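# Move the towel from its rail into the basket

## Task

Lift the towel off its rail and place it inside the basket so that no part of it drapes over the basket's outer side. The basket must remain standing upright on the shelf and the rail must remain upright. The robot must not topple or finish leaning, or the task fails. At the end, release the towel and pull the robot away from it.

## Robot and tools

ROBOT. A LinearBot: an omnidirectional wheeled base with a column about 1.7 m high. A carriage rides up and down the column (lift_m) and holds two six-joint arms, left and right, each ending in a five-finger hand. Arm bases sit roughly 0.57 m plus lift_m above the floor, and carriage parts reach about 0.15 m lower than that. A hand point reaches up to 0.78 m from its shoulder but only about 0.4 m below the arm base. Parked arm: joints 1 to 6 at 0, 0.05, 0.05, 1.45, 0, 0 (robot then about 0.85 m wide, 0.65 m long). Cameras: carriage_camera (fixed, facing forward, tilted about 20 degrees down), left_wrist_camera and right_wrist_camera (on the little-finger side, aimed at that hand's point). Images are 896x504 pixels.

FRAMES. Base frame: metres, origin on the floor below the base centre, x forward, y left, z up. The left_hand and right_hand readings are the hand points in this frame; the real hand is often somewhat lower, especially at long reach or under load. The odometry frame is the base frame as it was at the start; base_odometry comes only from wheel rotation (slip counts as travel), heading in rad, left positive, -3.142 to 3.142.

move. Sends one action and returns state plus any requested images. Arguments:
- base: an object with exactly one key, each a relative offset from where the base last reported itself: translate_m (metres, forward positive, -2 to 2), strafe_m (metres, left positive, -2 to 2), rotate_rad (radians, counter-clockwise/left positive, -6.3 to 6.3).
- joints: one object for both arms together, keyed by joint name, each value an absolute target. lift_m 0 to 1 m. For each side (left_/right_): joint1_rad -2.617 to 3.054 (swing about vertical, 0 ahead, positive left); joint2_rad 0 to 3.141 (shoulder: 0 upper arm level pointing back, 1.57 vertical, 3.14 level pointing forward); joint3_rad 0 to 3.141 (elbow, 0 folded, 3.14 straight); joint4_rad -1.57 to 1.57 (wrist pitch, positive lifts fingertips); joint5_rad -1.57 to 1.57 (wrist yaw, positive swings fingertips to the right, opposite to joint 1); joint6_rad -2.094 to 2.094 (roll about the finger direction, positive clockwise seen from the forearm). With joints 5 and 6 at 0 a level hand has its palm down. Hand keys per side, unitless -1 to 1: hand_little, hand_ring, hand_middle, hand_index, hand_thumb_bend (+1 straight, -1 curled); hand_thumb_turn (+1 alongside the palm, -1 opposite the fingers); hand_force_limit (-1 to 1, mapping linearly to about 0 to 10 N at the fingertip, 15 N for thumb motors; starts at 0); hand_speed (-0.96 to 1, full speed from +0.48; starts at -0.8, which is slow). Use -0.94 or slower for a gentle grip.
- speeds: per-action top speeds: translate_m and strafe_m 0.02 to 0.5 m/s, rotate_rad 0.05 to 1.57 rad/s, lift_m 0.02 to 0.27 m/s (default 0.25); others default to their maximum.
- min_time_s: 0.1 to 8 s, the shortest duration for arm motions; 2 or more keeps hands closer to a straight path and slower. Too short a value makes arms lurch and overshoot.
- cameras: list of carriage_camera, left_wrist_camera, right_wrist_camera or all; [] for none.
- blocking: true (default) waits until everything rests; false returns in about 0.5 s while motion continues. A later move only replaces targets it names.
An action lasts at most 15 s; a move ends with time_out after 14 s. A move with no action just reports state and images.

wait(seconds 0 to 10, cameras): lets time pass, returns early once running motions rest. stop(cameras): brakes all running motions; braked parts hold and may keep pressing. zoom_image(camera, region [x0,y0,x1,y1] pixels, max 504x504): enlarges part of that camera's newest image. show_instructions: shows reference pages. finished_scene(scene 1): ends the scene irreversibly.

RESULTS. base_status and joint_status per motion: done, moving, off_target (resting away from target, maybe still pushing), contact_stop or time_out (uncommanded stop; later calls in that reply are skipped), not_followed (target withheld by the self-collision check, shown by a joint command not followed line), limit_stop_at_motor_heat. on_its_own lists what the robot did unasked. joint_positions shows readings, including hand motors on the -1..1 scale. motor_effort is percent of maximum, bracketed value is the peak. <side>_hand_stopped_by gives six words (little, ring, middle, index, thumb_bend, thumb_turn): moving, target, force, stalled, fault. <side>_<motor>_load_n is fingertip force in N, positive pushing open; a lost grip shows as loads dropping near 0. Motor temperatures per arm joint; a MOTOR HOT line means 75 °C, and at 100 °C an OVER-TEMPERATURE FAULT drops that arm for 30 to 60 s. earlier move reports a non-blocking move's progress. Motion continues while the operator deliberates between calls.

CAUTIONS. Outstretched or loaded arms heat up; park them when idle. Drive and lift slowly near furniture: the base and lift stop on contact only late, and arms never stop on contact, so they keep pressing. After a blocked drive, back off about 0.2 m. Do not let the arms touch each other. Avoid drops, fast swings, slamming into the basket, rail or shelf, and tipping: keep the carriage moderate and loads small, and never drive away while holding something fixed. A finger closing on a held object stops at hand_force_limit; to squeeze more, raise the limit and send a more-closed target. Release the towel gently inside the basket, then withdraw the hand and move the base away before ending.

Each tool is called as a command line: name --argument value for each argument, lists and objects as JSON in quotes; but a table of rows of numbers goes row by row, as --pt "numbers of a row", without its own name.

Reference images:

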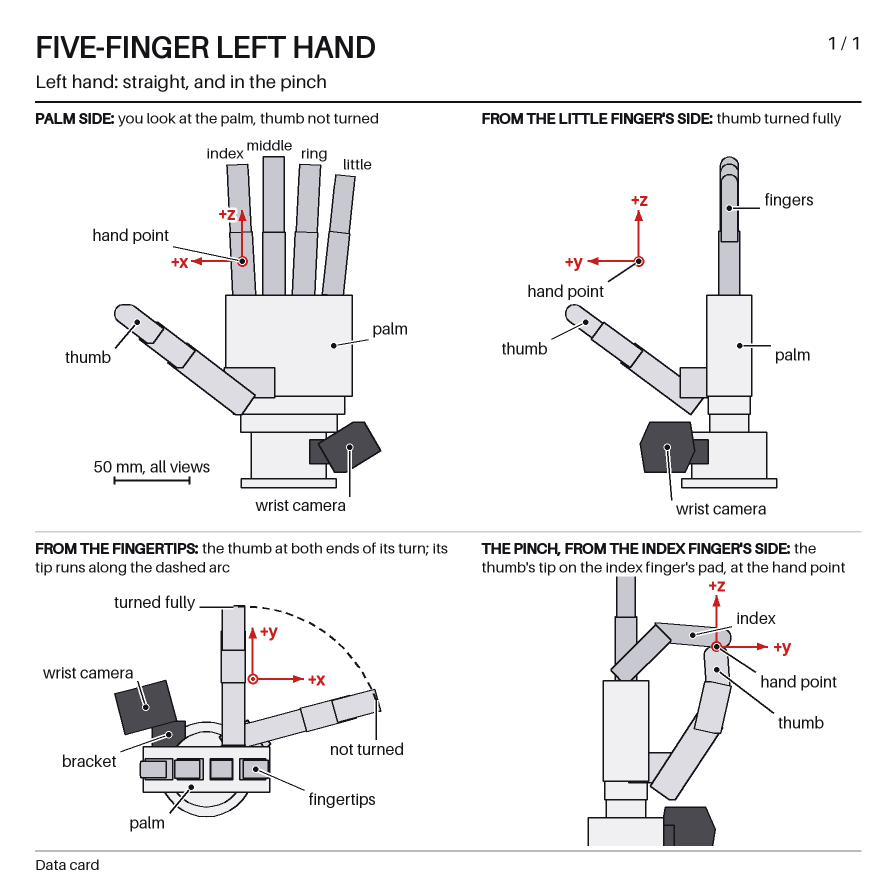

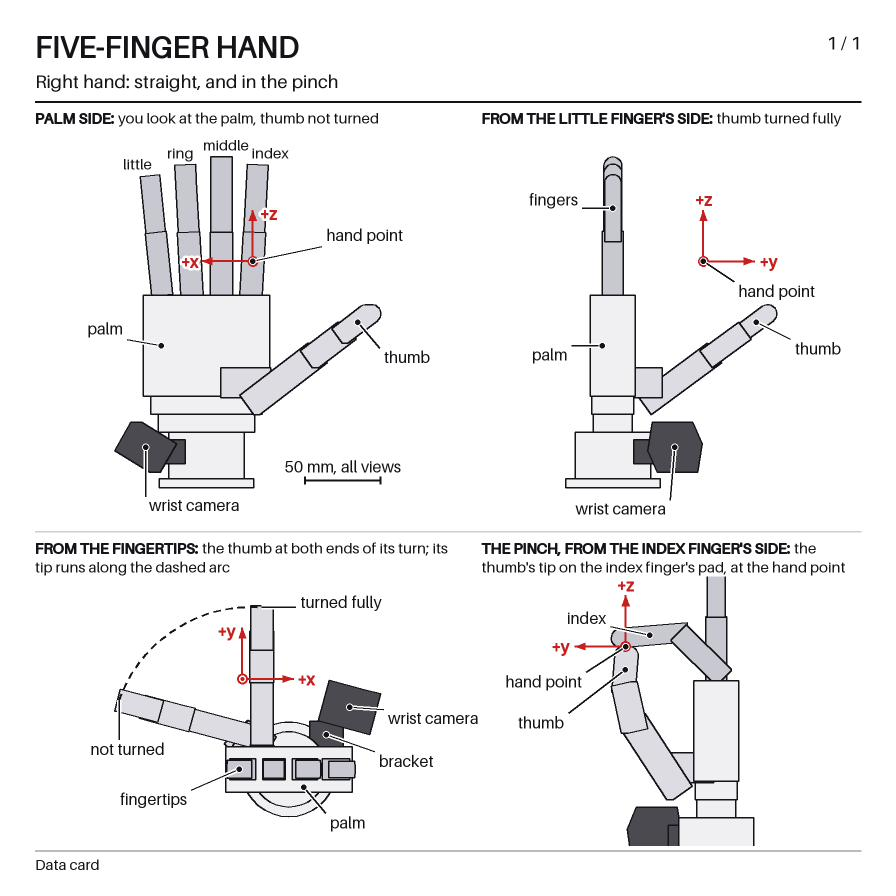

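## Session

move

Scene clock: 0.00 s.
Joint torques (N m): no reading
Motor temperatures (°C): left_arm=[21 27 35 38 26 25] | right_arm=[21 30 43 31 24 27]
base_odometry: x=+0.000 y=+0.000 heading=+0.000
base_status: not commanded
joint_positions: lift_m=+0.300 left_joint1_rad=+0.009 left_joint2_rad=+0.064 left_joint3_rad=+0.033 left_joint4_rad=+1.447 left_joint5_rad=+0.016 left_joint6_rad=-0.024 right_joint1_rad=+0.002 right_joint2_rad=+0.059 right_joint3_rad=+0.052 right_joint4_rad=+1.440 right_joint5_rad=-0.044 right_joint6_rad=-0.038 left_hand_little=+1.000 left_hand_ring=+1.000 left_hand_middle=+1.000 left_hand_index=+1.000 left_hand_thumb_turn=+1.000 left_hand_thumb_bend=+1.000 left_hand_force_limit=+0.000 left_hand_speed=-0.800 right_hand_little=+1.000 right_hand_ring=+1.000 right_hand_middle=+1.000 right_hand_index=+1.000 right_hand_thumb_turn=+1.000 right_hand_thumb_bend=+1.000 right_hand_force_limit=+0.000 right_hand_speed=-0.800
joint_status: not commanded
left_hand_stopped_by: target,target,target,target,target,target
right_hand_stopped_by: target,target,target,target,target,target
left_little_load_n: 0.0
left_ring_load_n: 0.0
left_middle_load_n: 0.0
left_index_load_n: 0.0
left_thumb_bend_load_n: 0.0
left_thumb_turn_load_n: 0.0
right_little_load_n: 0.0
right_ring_load_n: 0.0
right_middle_load_n: 0.0
right_index_load_n: 0.0
right_thumb_bend_load_n: 0.0
right_thumb_turn_load_n: 0.0
motor_effort: lift_m=+19 drive_wheels=+1
left_hand: x=+0.3299 y=+0.2781 z=+1.3032 quat_wxyz=(+0.699, -0.050, +0.060, -0.711) (m; base frame)
right_hand: x=+0.3255 y=-0.2754 z=+1.3083 quat_wxyz=(+0.693, -0.065, +0.032, -0.717) (m; base frame)
pictures: carriage_camera, left_wrist_camera, right_wrist_camera

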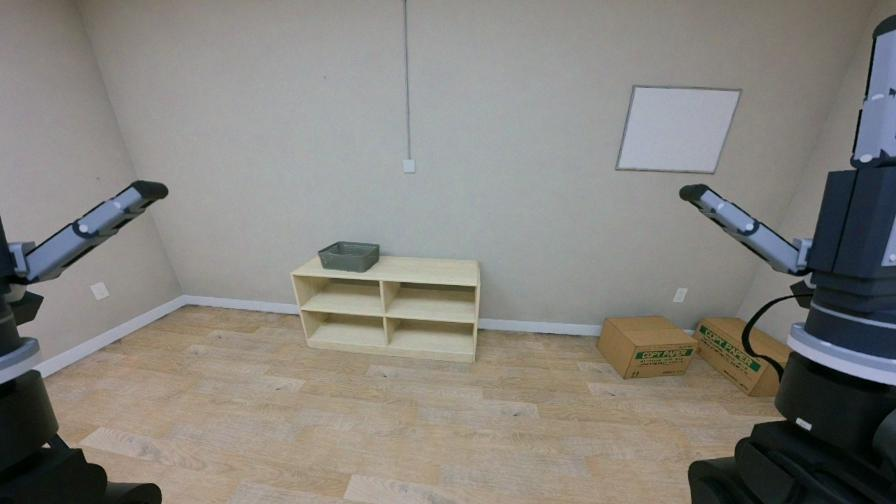

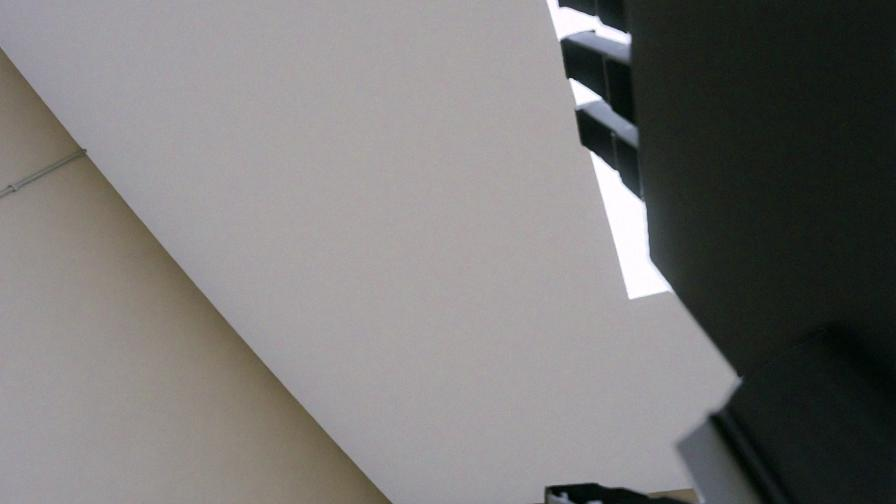

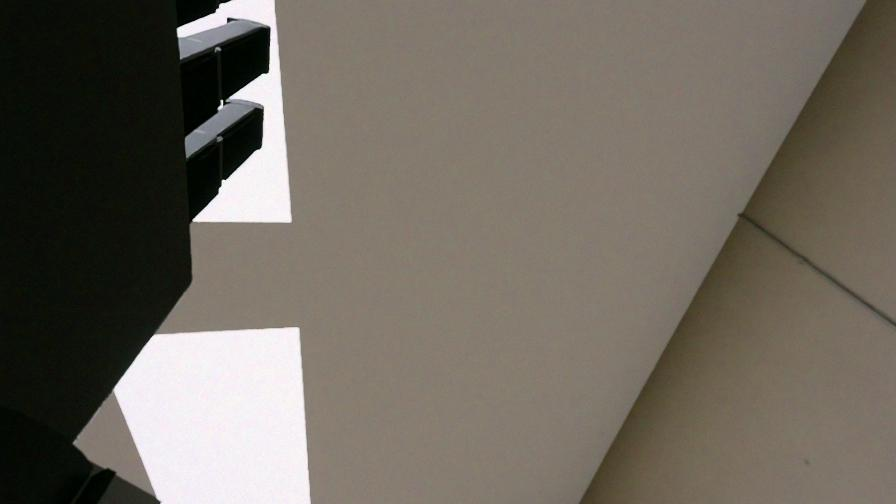

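move --base '{"rotate_rad": 1.5}' --speeds '{"rotate_rad": 0.8}' --cameras '["carriage_camera"]'

move --base '{"rotate_rad": 1.5}' --speeds '{"rotate_rad": 0.8}' --cameras '["carriage_camera"]'

Scene clock: 7.07 s.
Joint torques (N m): left_arm=[-0.34 3.47 7.01 0.17 0.03 -0.04] | right_arm=[-0.68 3.29 5.09 0.17 0.15 -0.01]
move: done
base_odometry: x=+0.000 y=+0.000 heading=+1.500
base_status: done
joint_positions: lift_m=+0.300 left_joint1_rad=+0.009 left_joint2_rad=+0.064 left_joint3_rad=+0.033 left_joint4_rad=+1.447 left_joint5_rad=+0.016 left_joint6_rad=-0.024 right_joint1_rad=+0.002 right_joint2_rad=+0.059 right_joint3_rad=+0.052 right_joint4_rad=+1.440 right_joint5_rad=-0.044 right_joint6_rad=-0.038 left_hand_little=+1.000 left_hand_ring=+1.000 left_hand_middle=+1.000 left_hand_index=+1.000 left_hand_thumb_turn=+1.000 left_hand_thumb_bend=+1.000 left_hand_force_limit=+0.000 left_hand_speed=-0.800 right_hand_little=+1.000 right_hand_ring=+1.000 right_hand_middle=+1.000 right_hand_index=+1.000 right_hand_thumb_turn=+1.000 right_hand_thumb_bend=+1.000 right_hand_force_limit=+0.000 right_hand_speed=-0.800
joint_status: not commanded
left_hand_stopped_by: target,target,target,target,target,target
right_hand_stopped_by: target,target,target,target,target,target
left_little_load_n: 0.0
left_ring_load_n: 0.0
left_middle_load_n: 0.0
left_index_load_n: 0.0
left_thumb_bend_load_n: 0.0
left_thumb_turn_load_n: 0.0
right_little_load_n: 0.0
right_ring_load_n: 0.0
right_middle_load_n: 0.0
right_index_load_n: 0.0
right_thumb_bend_load_n: 0.0
right_thumb_turn_load_n: 0.0
motor_effort: lift_m=+19(19) drive_wheels=+7(15)
left_hand: x=+0.3299 y=+0.2781 z=+1.3032 quat_wxyz=(+0.699, -0.050, +0.060, -0.711)
right_hand: x=+0.3255 y=-0.2754 z=+1.3083 quat_wxyz=(+0.693, -0.065, +0.032, -0.717)

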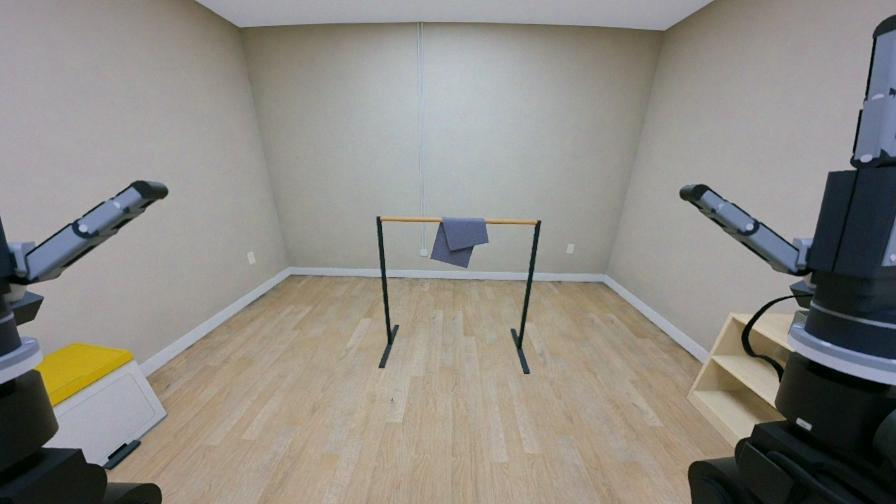

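Scene clock: 10.27 s.
Joint torques (N m): left_arm=[-0.29 3.41 7.12 0.15 0.03 -0.04] | right_arm=[-0.58 3.02 5.11 0.1 0.19 0]
move: done
base_odometry: x=+0.000 y=+0.000 heading=+2.999
base_status: done
joint_positions: lift_m=+0.300 left_joint1_rad=+0.009 left_joint2_rad=+0.064 left_joint3_rad=+0.033 left_joint4_rad=+1.447 left_joint5_rad=+0.016 left_joint6_rad=-0.024 right_joint1_rad=+0.002 right_joint2_rad=+0.059 right_joint3_rad=+0.052 right_joint4_rad=+1.440 right_joint5_rad=-0.044 right_joint6_rad=-0.038 left_hand_little=+1.000 left_hand_ring=+1.000 left_hand_middle=+1.000 left_hand_index=+1.000 left_hand_thumb_turn=+1.000 left_hand_thumb_bend=+1.000 left_hand_force_limit=+0.000 left_hand_speed=-0.800 right_hand_little=+1.000 right_hand_ring=+1.000 right_hand_middle=+1.000 right_hand_index=+1.000 right_hand_thumb_turn=+1.000 right_hand_thumb_bend=+1.000 right_hand_force_limit=+0.000 right_hand_speed=-0.800
joint_status: not commanded
left_hand_stopped_by: target,target,target,target,target,target
right_hand_stopped_by: target,target,target,target,target,target
left_little_load_n: 0.0
left_ring_load_n: 0.0
left_middle_load_n: 0.0
left_index_load_n: 0.0
left_thumb_bend_load_n: 0.0
left_thumb_turn_load_n: 0.0
right_little_load_n: 0.0
right_ring_load_n: 0.0
right_middle_load_n: 0.0
right_index_load_n: -0.5
right_thumb_bend_load_n: 0.0
right_thumb_turn_load_n: 0.0
motor_effort: lift_m=+19(19) drive_wheels=+7(14)
left_hand: x=+0.3299 y=+0.2781 z=+1.3032 quat_wxyz=(+0.699, -0.050, +0.060, -0.711)
right_hand: x=+0.3254 y=-0.2754 z=+1.3083 quat_wxyz=(+0.693, -0.065, +0.032, -0.717)

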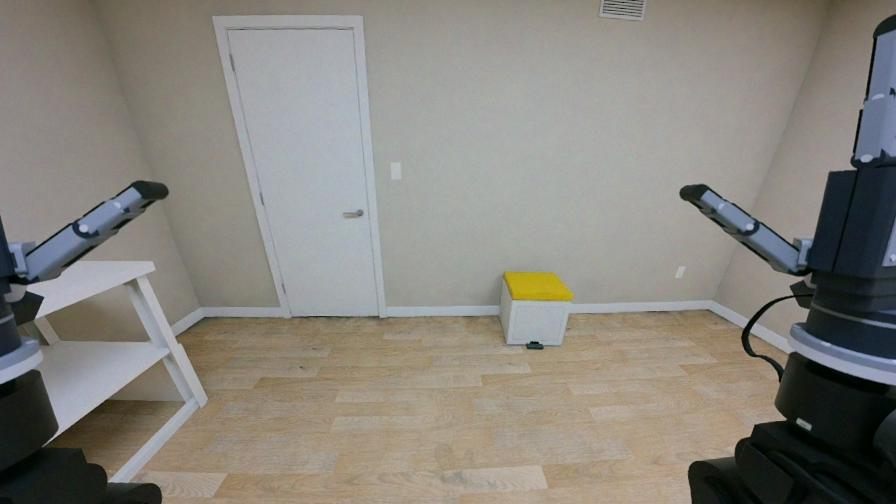

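move --base '{"rotate_rad": -1.45}' --speeds '{"rotate_rad": 0.8}' --cameras '["carriage_camera"]'

zoom_image --camera "carriage_camera" --region '[350, 180, 600, 400]'

Scene clock: 32.73 s.
Joint torques (N m): left_arm=[-0.35 3.52 6.89 0.19 0.04 -0.05] | right_arm=[-0.47 3.26 5.26 0.12 0.17 -0.04]
move: done
base_odometry: x=+0.000 y=+0.000 heading=+1.550
base_status: done
joint_positions: lift_m=+0.300 left_joint1_rad=+0.009 left_joint2_rad=+0.064 left_joint3_rad=+0.033 left_joint4_rad=+1.447 left_joint5_rad=+0.016 left_joint6_rad=-0.024 right_joint1_rad=+0.002 right_joint2_rad=+0.059 right_joint3_rad=+0.052 right_joint4_rad=+1.440 right_joint5_rad=-0.044 right_joint6_rad=-0.038 left_hand_little=+1.000 left_hand_ring=+1.000 left_hand_middle=+1.000 left_hand_index=+1.000 left_hand_thumb_turn=+1.000 left_hand_thumb_bend=+1.000 left_hand_force_limit=+0.000 left_hand_speed=-0.800 right_hand_little=+1.000 right_hand_ring=+1.000 right_hand_middle=+1.000 right_hand_index=+1.000 right_hand_thumb_turn=+1.000 right_hand_thumb_bend=+1.000 right_hand_force_limit=+0.000 right_hand_speed=-0.800
joint_status: not commanded
left_hand_stopped_by: target,target,target,target,target,target
right_hand_stopped_by: target,target,target,target,target,target
left_little_load_n: 0.0
left_ring_load_n: 0.0
left_middle_load_n: 0.0
left_index_load_n: 0.0
left_thumb_bend_load_n: 0.0
left_thumb_turn_load_n: 0.0
right_little_load_n: 0.0
right_ring_load_n: 0.0
right_middle_load_n: 0.0
right_index_load_n: 0.0
right_thumb_bend_load_n: 0.0
right_thumb_turn_load_n: 0.0
motor_effort: lift_m=+19(19) drive_wheels=+7(14)
left_hand: x=+0.3299 y=+0.2781 z=+1.3032 quat_wxyz=(+0.699, -0.050, +0.060, -0.711)
right_hand: x=+0.3255 y=-0.2754 z=+1.3083 quat_wxyz=(+0.693, -0.065, +0.032, -0.717)

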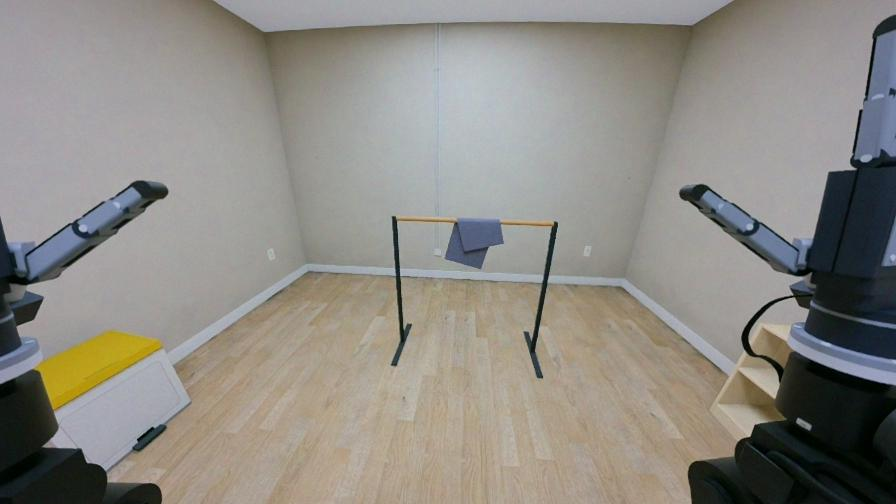

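Scaled by 2.016 from the camera's image (finer frame: 1280x720).

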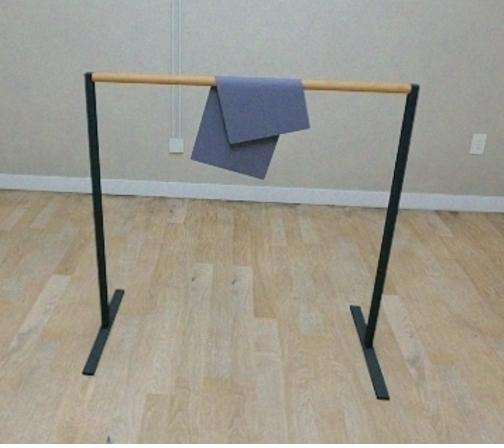

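move --base '{"rotate_rad": -0.12}' --speeds '{"rotate_rad": 0.5}' --cameras '[]'

move --base '{"translate_m": 0.6}' --speeds '{"translate_m": 0.3}' --joints '{"right_hand_thumb_turn": -1}' --cameras '["carriage_camera"]'

zoom_image --camera "carriage_camera" --region '[300, 150, 700, 460]'

Scene clock: 59.97 s.
Joint torques (N m): left_arm=[-0.36 3.55 7.01 0.15 0.03 -0.05] | right_arm=[-0.5 3.26 5.24 0.09 0.18 0.01]
move: done
base_odometry: x=+0.000 y=+0.000 heading=+1.430
base_status: done
joint_positions: lift_m=+0.300 left_joint1_rad=+0.009 left_joint2_rad=+0.064 left_joint3_rad=+0.033 left_joint4_rad=+1.447 left_joint5_rad=+0.016 left_joint6_rad=-0.024 right_joint1_rad=+0.002 right_joint2_rad=+0.059 right_joint3_rad=+0.052 right_joint4_rad=+1.440 right_joint5_rad=-0.044 right_joint6_rad=-0.038 left_hand_little=+1.000 left_hand_ring=+1.000 left_hand_middle=+1.000 left_hand_index=+1.000 left_hand_thumb_turn=+1.000 left_hand_thumb_bend=+1.000 left_hand_force_limit=+0.000 left_hand_speed=-0.800 right_hand_little=+1.000 right_hand_ring=+1.000 right_hand_middle=+1.000 right_hand_index=+1.000 right_hand_thumb_turn=+1.000 right_hand_thumb_bend=+1.000 right_hand_force_limit=+0.000 right_hand_speed=-0.800
joint_status: not commanded
left_hand_stopped_by: target,target,target,target,target,target
right_hand_stopped_by: target,target,target,target,target,target
left_little_load_n: 0.0
left_ring_load_n: 0.0
left_middle_load_n: 0.0
left_index_load_n: 0.0
left_thumb_bend_load_n: 0.0
left_thumb_turn_load_n: 0.0
right_little_load_n: 0.0
right_ring_load_n: 0.0
right_middle_load_n: 0.0
right_index_load_n: 0.0
right_thumb_bend_load_n: 0.0
right_thumb_turn_load_n: 0.0
motor_effort: lift_m=+19(19) drive_wheels=+8(13)
left_hand: x=+0.3301 y=+0.2781 z=+1.3031 quat_wxyz=(+0.699, -0.050, +0.060, -0.711)
right_hand: x=+0.3255 y=-0.2754 z=+1.3083 quat_wxyz=(+0.693, -0.065, +0.032, -0.717)

Scene clock: 65.60 s.
Joint torques (N m): left_arm=[-0.34 3.51 6.94 0.14 0.04 -0.05] | right_arm=[-0.5 3.19 5.26 0.1 0.1 -0.03]
move: done
base_odometry: x=+0.085 y=+0.594 heading=+1.429
base_status: done
joint_positions: lift_m=+0.300 left_joint1_rad=+0.009 left_joint2_rad=+0.064 left_joint3_rad=+0.033 left_joint4_rad=+1.450 left_joint5_rad=+0.016 left_joint6_rad=-0.024 right_joint1_rad=+0.002 right_joint2_rad=+0.059 right_joint3_rad=+0.052 right_joint4_rad=+1.441 right_joint5_rad=-0.044 right_joint6_rad=-0.038 left_hand_little=+1.000 left_hand_ring=+1.000 left_hand_middle=+1.000 left_hand_index=+1.000 left_hand_thumb_turn=+1.000 left_hand_thumb_bend=+1.000 left_hand_force_limit=+0.000 left_hand_speed=-0.800 right_hand_little=+1.000 right_hand_ring=+1.000 right_hand_middle=+1.000 right_hand_index=+1.000 right_hand_thumb_turn=-1.000 right_hand_thumb_bend=+1.000 right_hand_force_limit=+0.000 right_hand_speed=-0.800
joint_status: all done
left_hand_stopped_by: target,target,target,target,target,target
right_hand_stopped_by: target,target,target,target,target,target
left_little_load_n: 0.0
left_ring_load_n: 0.0
left_middle_load_n: 0.0
left_index_load_n: 0.0
left_thumb_bend_load_n: 0.0
left_thumb_turn_load_n: 0.0
right_little_load_n: 0.0
right_ring_load_n: 0.0
right_middle_load_n: 0.0
right_index_load_n: 0.0
right_thumb_bend_load_n: 0.0
right_thumb_turn_load_n: 0.0
motor_effort: lift_m=+19(19) drive_wheels=-8(22)
left_hand: x=+0.3293 y=+0.2780 z=+1.3034 quat_wxyz=(+0.699, -0.049, +0.059, -0.711)
right_hand: x=+0.3253 y=-0.2754 z=+1.3084 quat_wxyz=(+0.693, -0.064, +0.032, -0.717)

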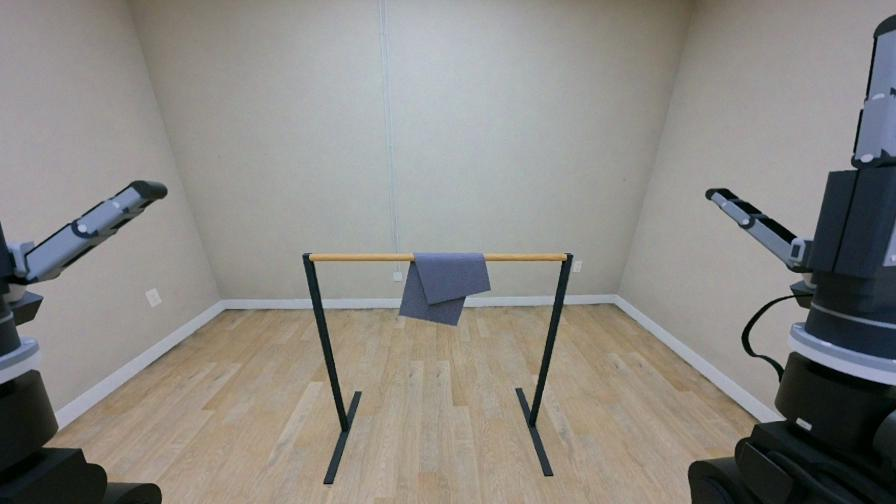

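Scaled by 1.260 from the camera's image (finer frame: 1280x720).

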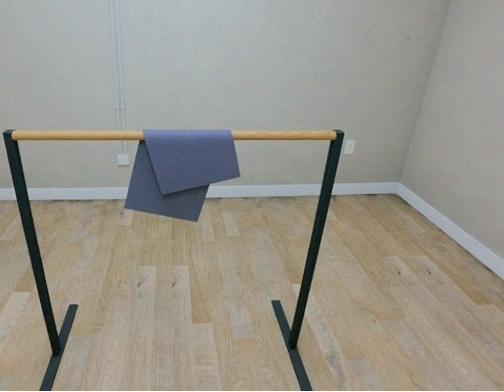

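move --joints '{"right_joint1_rad": 0, "right_joint2_rad": 1.6, "right_joint3_rad": 1.2, "right_joint4_rad": 0.4, "right_joint5_rad": -0.9, "right_joint6_rad": 1.57}' --min_time_s 3 --cameras '["carriage_camera", "right_wrist_camera"]'

Scene clock: 85.53 s.
Joint torques (N m): left_arm=[-0.34 3.51 6.95 0.14 0.04 -0.06] | right_arm=[-0.66 -5.31 9.2 2.01 0.07 0.11]
move: done
base_odometry: x=+0.085 y=+0.594 heading=+1.429
base_status: not commanded
joint_positions: lift_m=+0.300 left_joint1_rad=+0.009 left_joint2_rad=+0.064 left_joint3_rad=+0.033 left_joint4_rad=+1.450 left_joint5_rad=+0.016 left_joint6_rad=-0.024 right_joint1_rad=+0.002 right_joint2_rad=+1.581 right_joint3_rad=+1.173 right_joint4_rad=+0.416 right_joint5_rad=-0.889 right_joint6_rad=+1.560 left_hand_little=+1.000 left_hand_ring=+1.000 left_hand_middle=+1.000 left_hand_index=+1.000 left_hand_thumb_turn=+1.000 left_hand_thumb_bend=+1.000 left_hand_force_limit=+0.000 left_hand_speed=-0.800 right_hand_little=+1.000 right_hand_ring=+1.000 right_hand_middle=+1.000 right_hand_index=+1.000 right_hand_thumb_turn=-1.000 right_hand_thumb_bend=+1.000 right_hand_force_limit=+0.000 right_hand_speed=-0.800
joint_status: all done
left_hand_stopped_by: target,target,target,target,target,target
right_hand_stopped_by: target,target,target,target,target,target
left_little_load_n: 0.0
left_ring_load_n: 0.0
left_middle_load_n: 0.0
left_index_load_n: 0.0
left_thumb_bend_load_n: 0.0
left_thumb_turn_load_n: 0.0
right_little_load_n: 0.0
right_ring_load_n: 0.0
right_middle_load_n: 0.0
right_index_load_n: 0.0
right_thumb_bend_load_n: 0.0
right_thumb_turn_load_n: -0.5
motor_effort: lift_m=+19(19) drive_wheels=-8(9)
left_hand: x=+0.3293 y=+0.2780 z=+1.3034 quat_wxyz=(+0.699, -0.049, +0.059, -0.711)
right_hand: x=+0.6467 y=-0.1229 z=+1.2316 quat_wxyz=(+0.642, -0.309, +0.634, +0.300)

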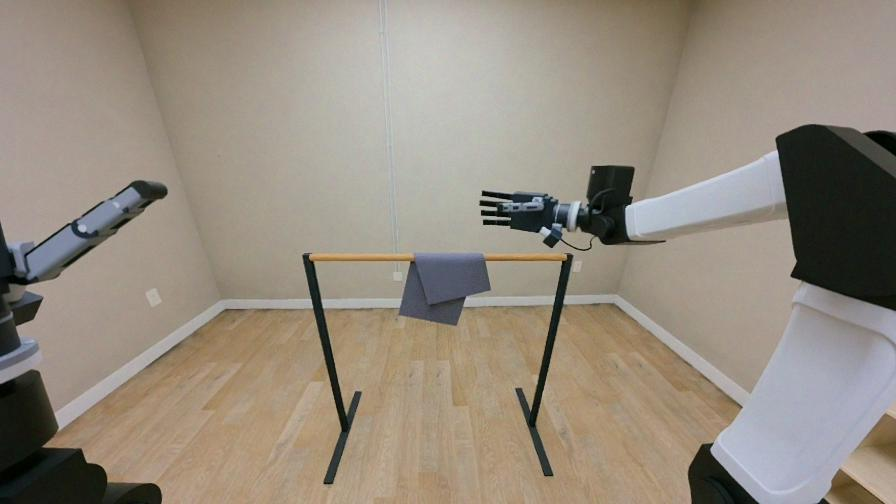

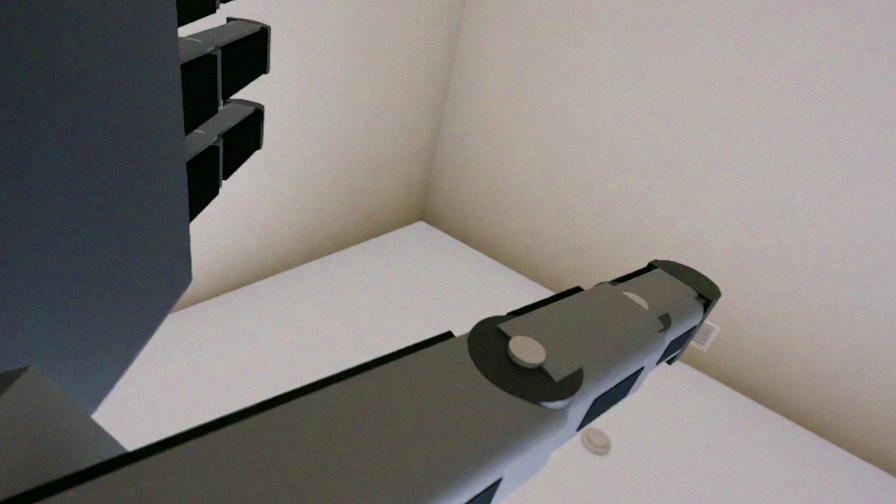

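zoom_image --camera "carriage_camera" --region '[460, 160, 660, 280]'

Scaled by 2.520 from the camera's image (finer frame: 1280x720).

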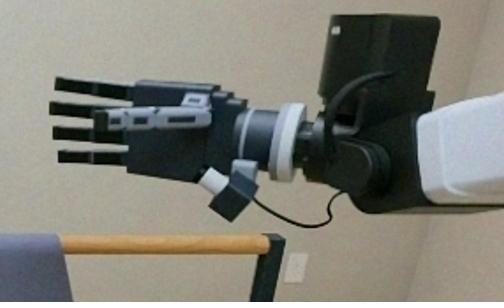

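move --joints '{"lift_m": 0.1}' --cameras '["carriage_camera", "right_wrist_camera"]'

zoom_image --camera "carriage_camera" --region '[280, 180, 580, 420]'

Scene clock: 117.67 s.
Joint torques (N m): left_arm=[-0.35 3.45 6.74 0.14 0.04 -0.04] | right_arm=[-0.83 -5.96 8.23 2.2 0.02 0.12]
Motor temperatures (°C): left_arm=[21 28 38 36 26 24] | right_arm=[21 30 49 35 24 27]
move: done
base_odometry: x=+0.085 y=+0.594 heading=+1.429
base_status: not commanded
joint_positions: lift_m=+0.100 left_joint1_rad=+0.009 left_joint2_rad=+0.064 left_joint3_rad=+0.033 left_joint4_rad=+1.449 left_joint5_rad=+0.016 left_joint6_rad=-0.024 right_joint1_rad=+0.002 right_joint2_rad=+1.587 right_joint3_rad=+1.184 right_joint4_rad=+0.400 right_joint5_rad=-0.892 right_joint6_rad=+1.562 left_hand_little=+1.000 left_hand_ring=+1.000 left_hand_middle=+1.000 left_hand_index=+1.000 left_hand_thumb_turn=+1.000 left_hand_thumb_bend=+1.000 left_hand_force_limit=+0.000 left_hand_speed=-0.800 right_hand_little=+1.000 right_hand_ring=+1.000 right_hand_middle=+1.000 right_hand_index=+1.000 right_hand_thumb_turn=-1.000 right_hand_thumb_bend=+1.000 right_hand_force_limit=+0.000 right_hand_speed=-0.800
joint_status: all done
left_hand_stopped_by: target,target,target,target,target,target
right_hand_stopped_by: target,target,target,target,target,target
left_little_load_n: 0.0
left_ring_load_n: 0.0
left_middle_load_n: 0.0
left_index_load_n: 0.0
left_thumb_bend_load_n: 0.0
left_thumb_turn_load_n: 0.0
right_little_load_n: 0.0
right_ring_load_n: 0.0
right_middle_load_n: 0.0
right_index_load_n: 0.0
right_thumb_bend_load_n: 0.0
right_thumb_turn_load_n: 0.0
motor_effort: lift_m=+19(19) drive_wheels=+9(9)
left_hand: x=+0.3294 y=+0.2781 z=+1.1034 quat_wxyz=(+0.699, -0.049, +0.059, -0.711)
right_hand: x=+0.6484 y=-0.1227 z=+1.0314 quat_wxyz=(+0.638, -0.308, +0.638, +0.303)

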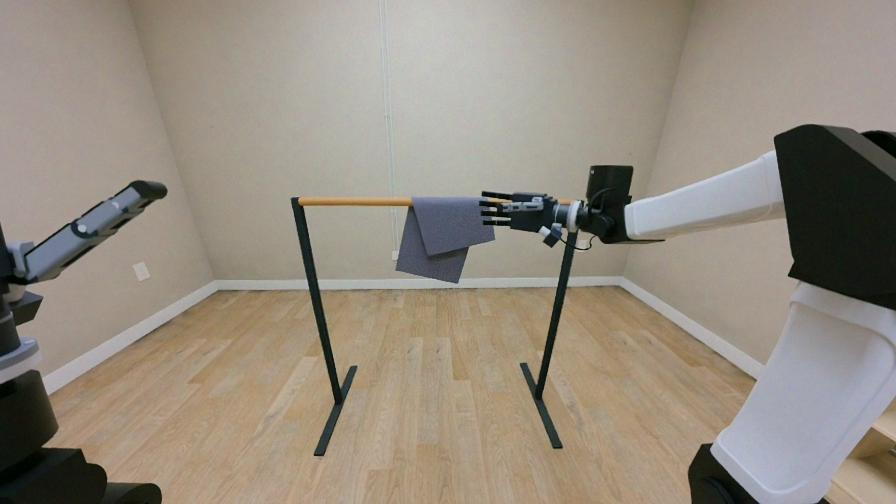

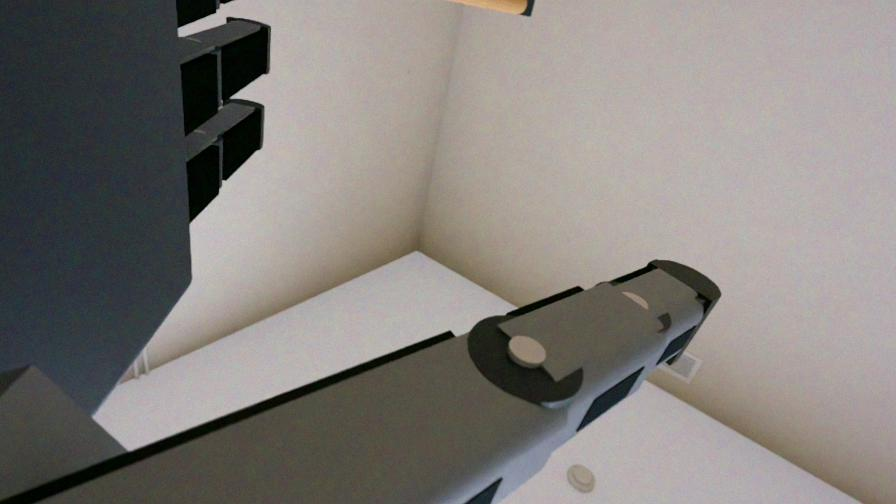

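Scaled by 1.680 from the camera's image (finer frame: 1280x720).

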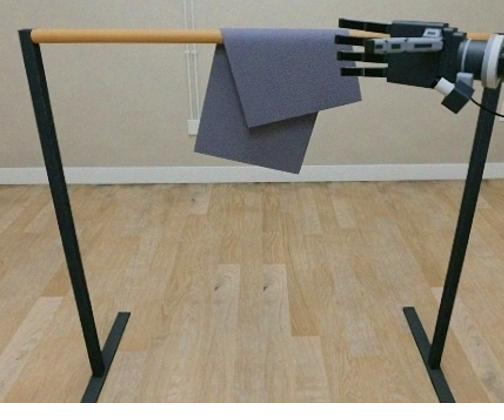

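move --base '{"strafe_m": -0.1}' --speeds '{"strafe_m": 0.1}' --joints '{"right_joint1_rad": 0, "right_joint2_rad": 2.54, "right_joint3_rad": 1.54, "right_joint4_rad": 1.0, "right_joint5_rad": -0.9, "right_joint6_rad": 1.57}' --min_time_s 4 --cameras '["carriage_camera", "right_wrist_camera"]'

zoom_image --camera "carriage_camera" --region '[400, 180, 600, 320]'

Scene clock: 152.70 s.
Joint torques (N m): left_arm=[-0.35 3.54 6.97 0.15 0.04 -0.04] | right_arm=[-0.51 -9.94 7.66 2.26 0.1 0.08]
move: done
base_odometry: x=+0.184 y=+0.580 heading=+1.429
base_status: done
joint_positions: lift_m=+0.100 left_joint1_rad=+0.009 left_joint2_rad=+0.064 left_joint3_rad=+0.033 left_joint4_rad=+1.448 left_joint5_rad=+0.016 left_joint6_rad=-0.024 right_joint1_rad=+0.000 right_joint2_rad=+2.511 right_joint3_rad=+1.517 right_joint4_rad=+0.989 right_joint5_rad=-0.895 right_joint6_rad=+1.562 left_hand_little=+1.000 left_hand_ring=+1.000 left_hand_middle=+1.000 left_hand_index=+1.000 left_hand_thumb_turn=+1.000 left_hand_thumb_bend=+1.000 left_hand_force_limit=+0.000 left_hand_speed=-0.800 right_hand_little=+1.000 right_hand_ring=+1.000 right_hand_middle=+1.000 right_hand_index=+1.000 right_hand_thumb_turn=-1.000 right_hand_thumb_bend=+1.000 right_hand_force_limit=+0.000 right_hand_speed=-0.800
joint_status: all done
left_hand_stopped_by: target,target,target,target,target,target
right_hand_stopped_by: target,target,target,target,target,target
left_little_load_n: 0.0
left_ring_load_n: 0.0
left_middle_load_n: 0.0
left_index_load_n: 0.0
left_thumb_bend_load_n: 0.0
left_thumb_turn_load_n: 0.0
right_little_load_n: 0.0
right_ring_load_n: 0.0
right_middle_load_n: 0.0
right_index_load_n: 0.0
right_thumb_bend_load_n: 0.0
right_thumb_turn_load_n: -0.5
motor_effort: lift_m=+19(19) drive_wheels=-2(13)
left_hand: x=+0.3296 y=+0.2781 z=+1.1033 quat_wxyz=(+0.699, -0.050, +0.059, -0.711)
right_hand: x=+0.7921 y=-0.1233 z=+0.7915 quat_wxyz=(+0.638, -0.308, +0.638, +0.304)

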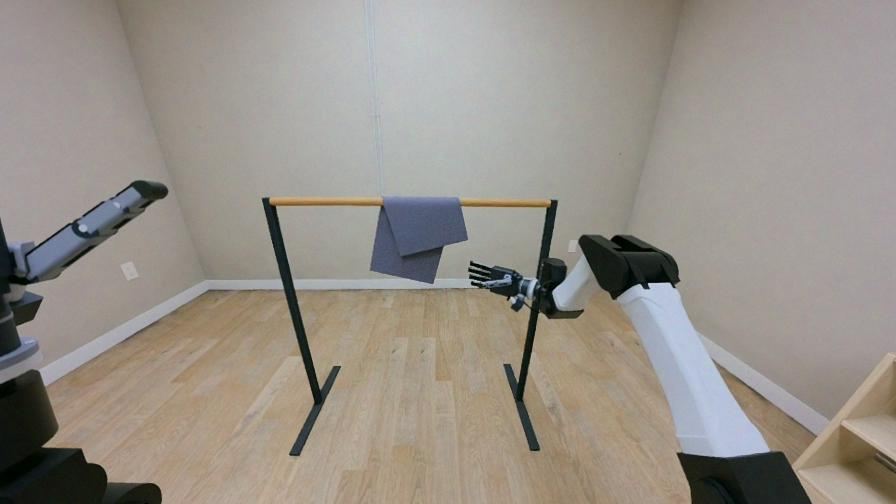

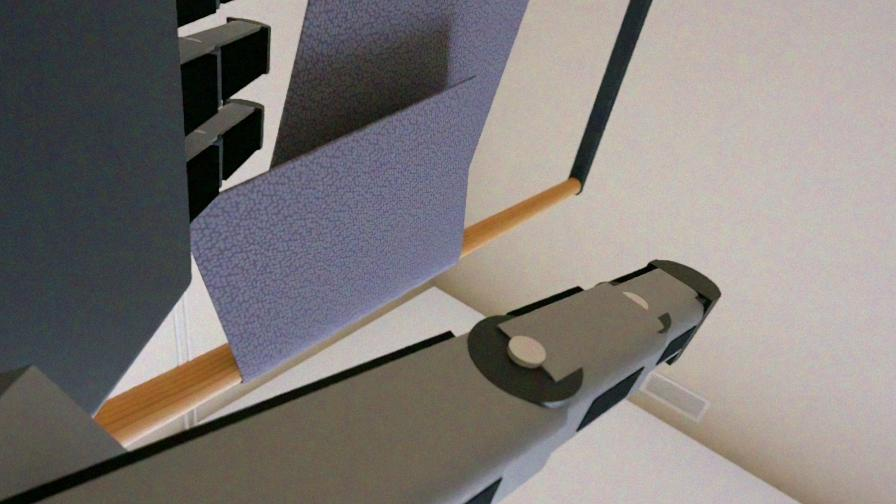

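Scaled by 2.520 from the camera's image (finer frame: 1280x720).

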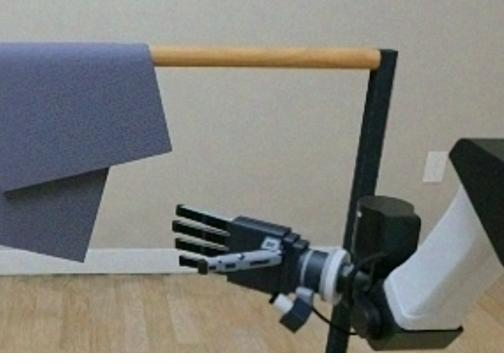

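move --base '{"strafe_m": -0.025}' --speeds '{"strafe_m": 0.05, "lift_m": 0.1}' --joints '{"lift_m": 0.205}' --cameras '["carriage_camera", "right_wrist_camera"]'

zoom_image --camera "carriage_camera" --region '[400, 180, 600, 320]'

Scene clock: 175.20 s.
Joint torques (N m): left_arm=[-0.34 3.59 7.15 0.23 0.04 -0.06] | right_arm=[-0.66 -10.85 6.68 2.14 0.03 0.06]
Motor temperatures (°C): left_arm=[21 28 38 35 26 24] | right_arm=[21 38 48 37 24 27]
move: done
base_odometry: x=+0.209 y=+0.577 heading=+1.429
base_status: done
joint_positions: lift_m=+0.205 left_joint1_rad=+0.009 left_joint2_rad=+0.064 left_joint3_rad=+0.033 left_joint4_rad=+1.447 left_joint5_rad=+0.016 left_joint6_rad=-0.024 right_joint1_rad=+0.001 right_joint2_rad=+2.519 right_joint3_rad=+1.524 right_joint4_rad=+1.002 right_joint5_rad=-0.895 right_joint6_rad=+1.563 left_hand_little=+1.000 left_hand_ring=+1.000 left_hand_middle=+1.000 left_hand_index=+1.000 left_hand_thumb_turn=+1.000 left_hand_thumb_bend=+1.000 left_hand_force_limit=+0.000 left_hand_speed=-0.800 right_hand_little=+1.000 right_hand_ring=+1.000 right_hand_middle=+1.000 right_hand_index=+1.000 right_hand_thumb_turn=-1.000 right_hand_thumb_bend=+1.000 right_hand_force_limit=+0.000 right_hand_speed=-0.800
joint_status: all done
left_hand_stopped_by: target,target,target,target,target,target
right_hand_stopped_by: target,target,target,target,target,target
left_little_load_n: 0.0
left_ring_load_n: 0.0
left_middle_load_n: 0.0
left_index_load_n: 0.0
left_thumb_bend_load_n: 0.0
left_thumb_turn_load_n: 0.0
right_little_load_n: 0.0
right_ring_load_n: 0.0
right_middle_load_n: 0.0
right_index_load_n: 0.0
right_thumb_bend_load_n: 0.0
right_thumb_turn_load_n: 0.0
motor_effort: lift_m=+19(23) drive_wheels=-2(11)
left_hand: x=+0.3301 y=+0.2781 z=+1.2082 quat_wxyz=(+0.699, -0.050, +0.060, -0.711)
right_hand: x=+0.7925 y=-0.1226 z=+0.8963 quat_wxyz=(+0.641, -0.310, +0.634, +0.303)

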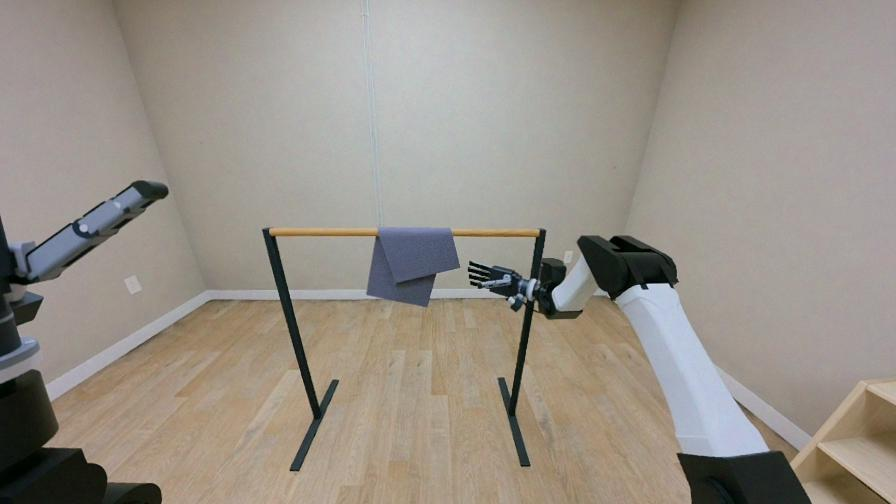

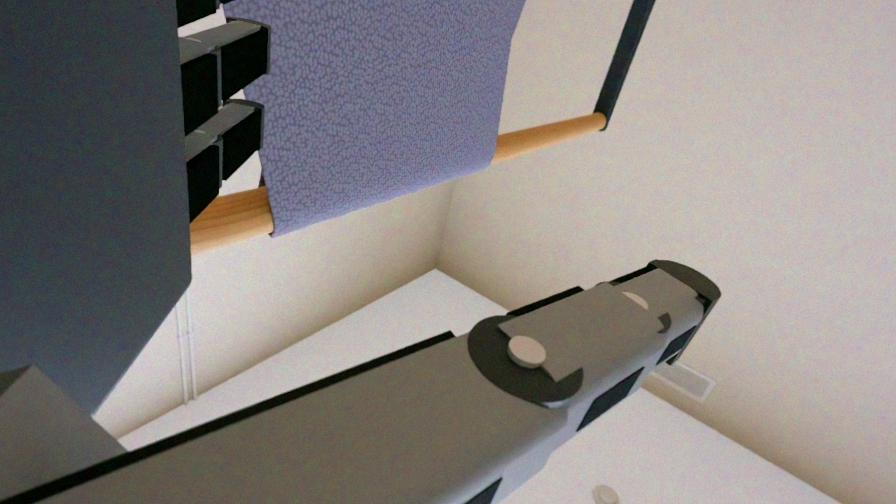

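Scaled by 2.520 from the camera's image (finer frame: 1280x720).

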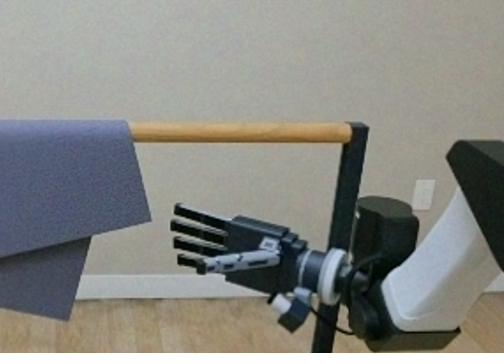

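move --base '{"translate_m": 0.06}' --speeds '{"translate_m": 0.05}' --cameras '["carriage_camera", "right_wrist_camera"]'

zoom_image --camera "carriage_camera" --region '[400, 180, 600, 320]'

Scene clock: 181.83 s.
Joint torques (N m): left_arm=[-0.36 3.4 7.12 0.19 0.04 -0.05] | right_arm=[-0.61 -10.93 6.93 2.11 0.1 0.07]
move: done
base_odometry: x=+0.218 y=+0.636 heading=+1.429
base_status: done
joint_positions: lift_m=+0.205 left_joint1_rad=+0.009 left_joint2_rad=+0.064 left_joint3_rad=+0.033 left_joint4_rad=+1.447 left_joint5_rad=+0.016 left_joint6_rad=-0.024 right_joint1_rad=+0.001 right_joint2_rad=+2.519 right_joint3_rad=+1.524 right_joint4_rad=+1.002 right_joint5_rad=-0.895 right_joint6_rad=+1.563 left_hand_little=+1.000 left_hand_ring=+1.000 left_hand_middle=+1.000 left_hand_index=+1.000 left_hand_thumb_turn=+1.000 left_hand_thumb_bend=+1.000 left_hand_force_limit=+0.000 left_hand_speed=-0.800 right_hand_little=+1.000 right_hand_ring=+1.000 right_hand_middle=+1.000 right_hand_index=+1.000 right_hand_thumb_turn=-1.000 right_hand_thumb_bend=+1.000 right_hand_force_limit=+0.000 right_hand_speed=-0.800
joint_status: not commanded
left_hand_stopped_by: target,target,target,target,target,target
right_hand_stopped_by: target,target,target,target,target,target
left_little_load_n: 0.0
left_ring_load_n: 0.0
left_middle_load_n: 0.0
left_index_load_n: 0.0
left_thumb_bend_load_n: 0.0
left_thumb_turn_load_n: 0.0
right_little_load_n: 0.0
right_ring_load_n: 0.0
right_middle_load_n: 0.0
right_index_load_n: 0.0
right_thumb_bend_load_n: 0.0
right_thumb_turn_load_n: 0.0
motor_effort: lift_m=+19(19) drive_wheels=-6(10)
left_hand: x=+0.3301 y=+0.2781 z=+1.2082 quat_wxyz=(+0.699, -0.050, +0.060, -0.711)
right_hand: x=+0.7925 y=-0.1226 z=+0.8963 quat_wxyz=(+0.641, -0.310, +0.634, +0.303)

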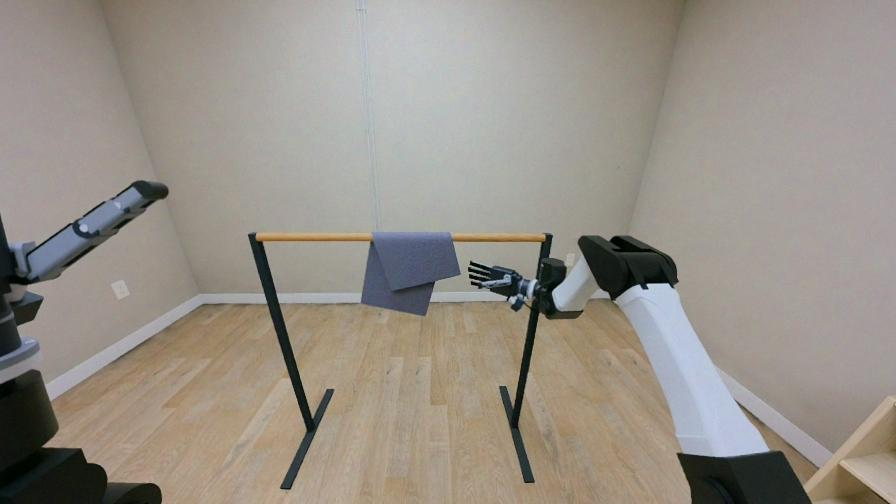

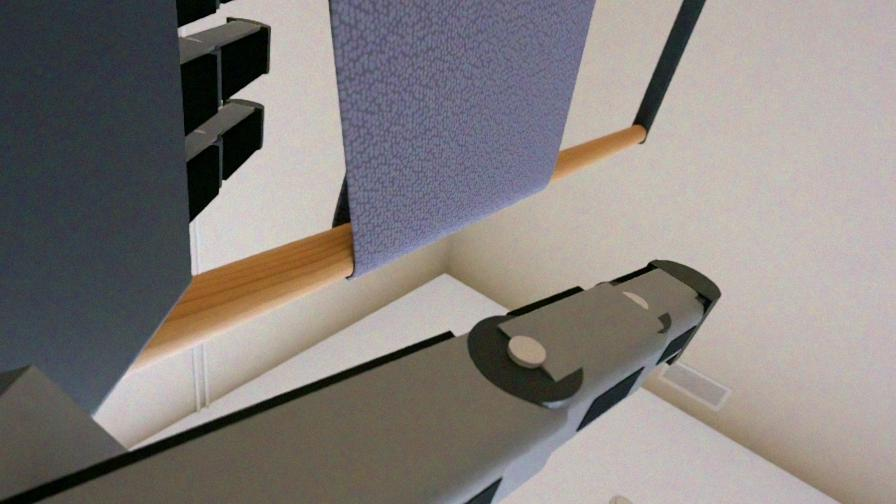

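Scaled by 2.520 from the camera's image (finer frame: 1280x720).

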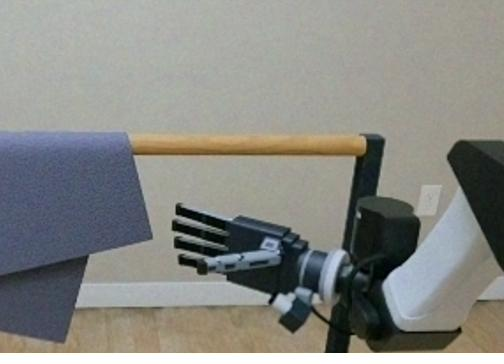

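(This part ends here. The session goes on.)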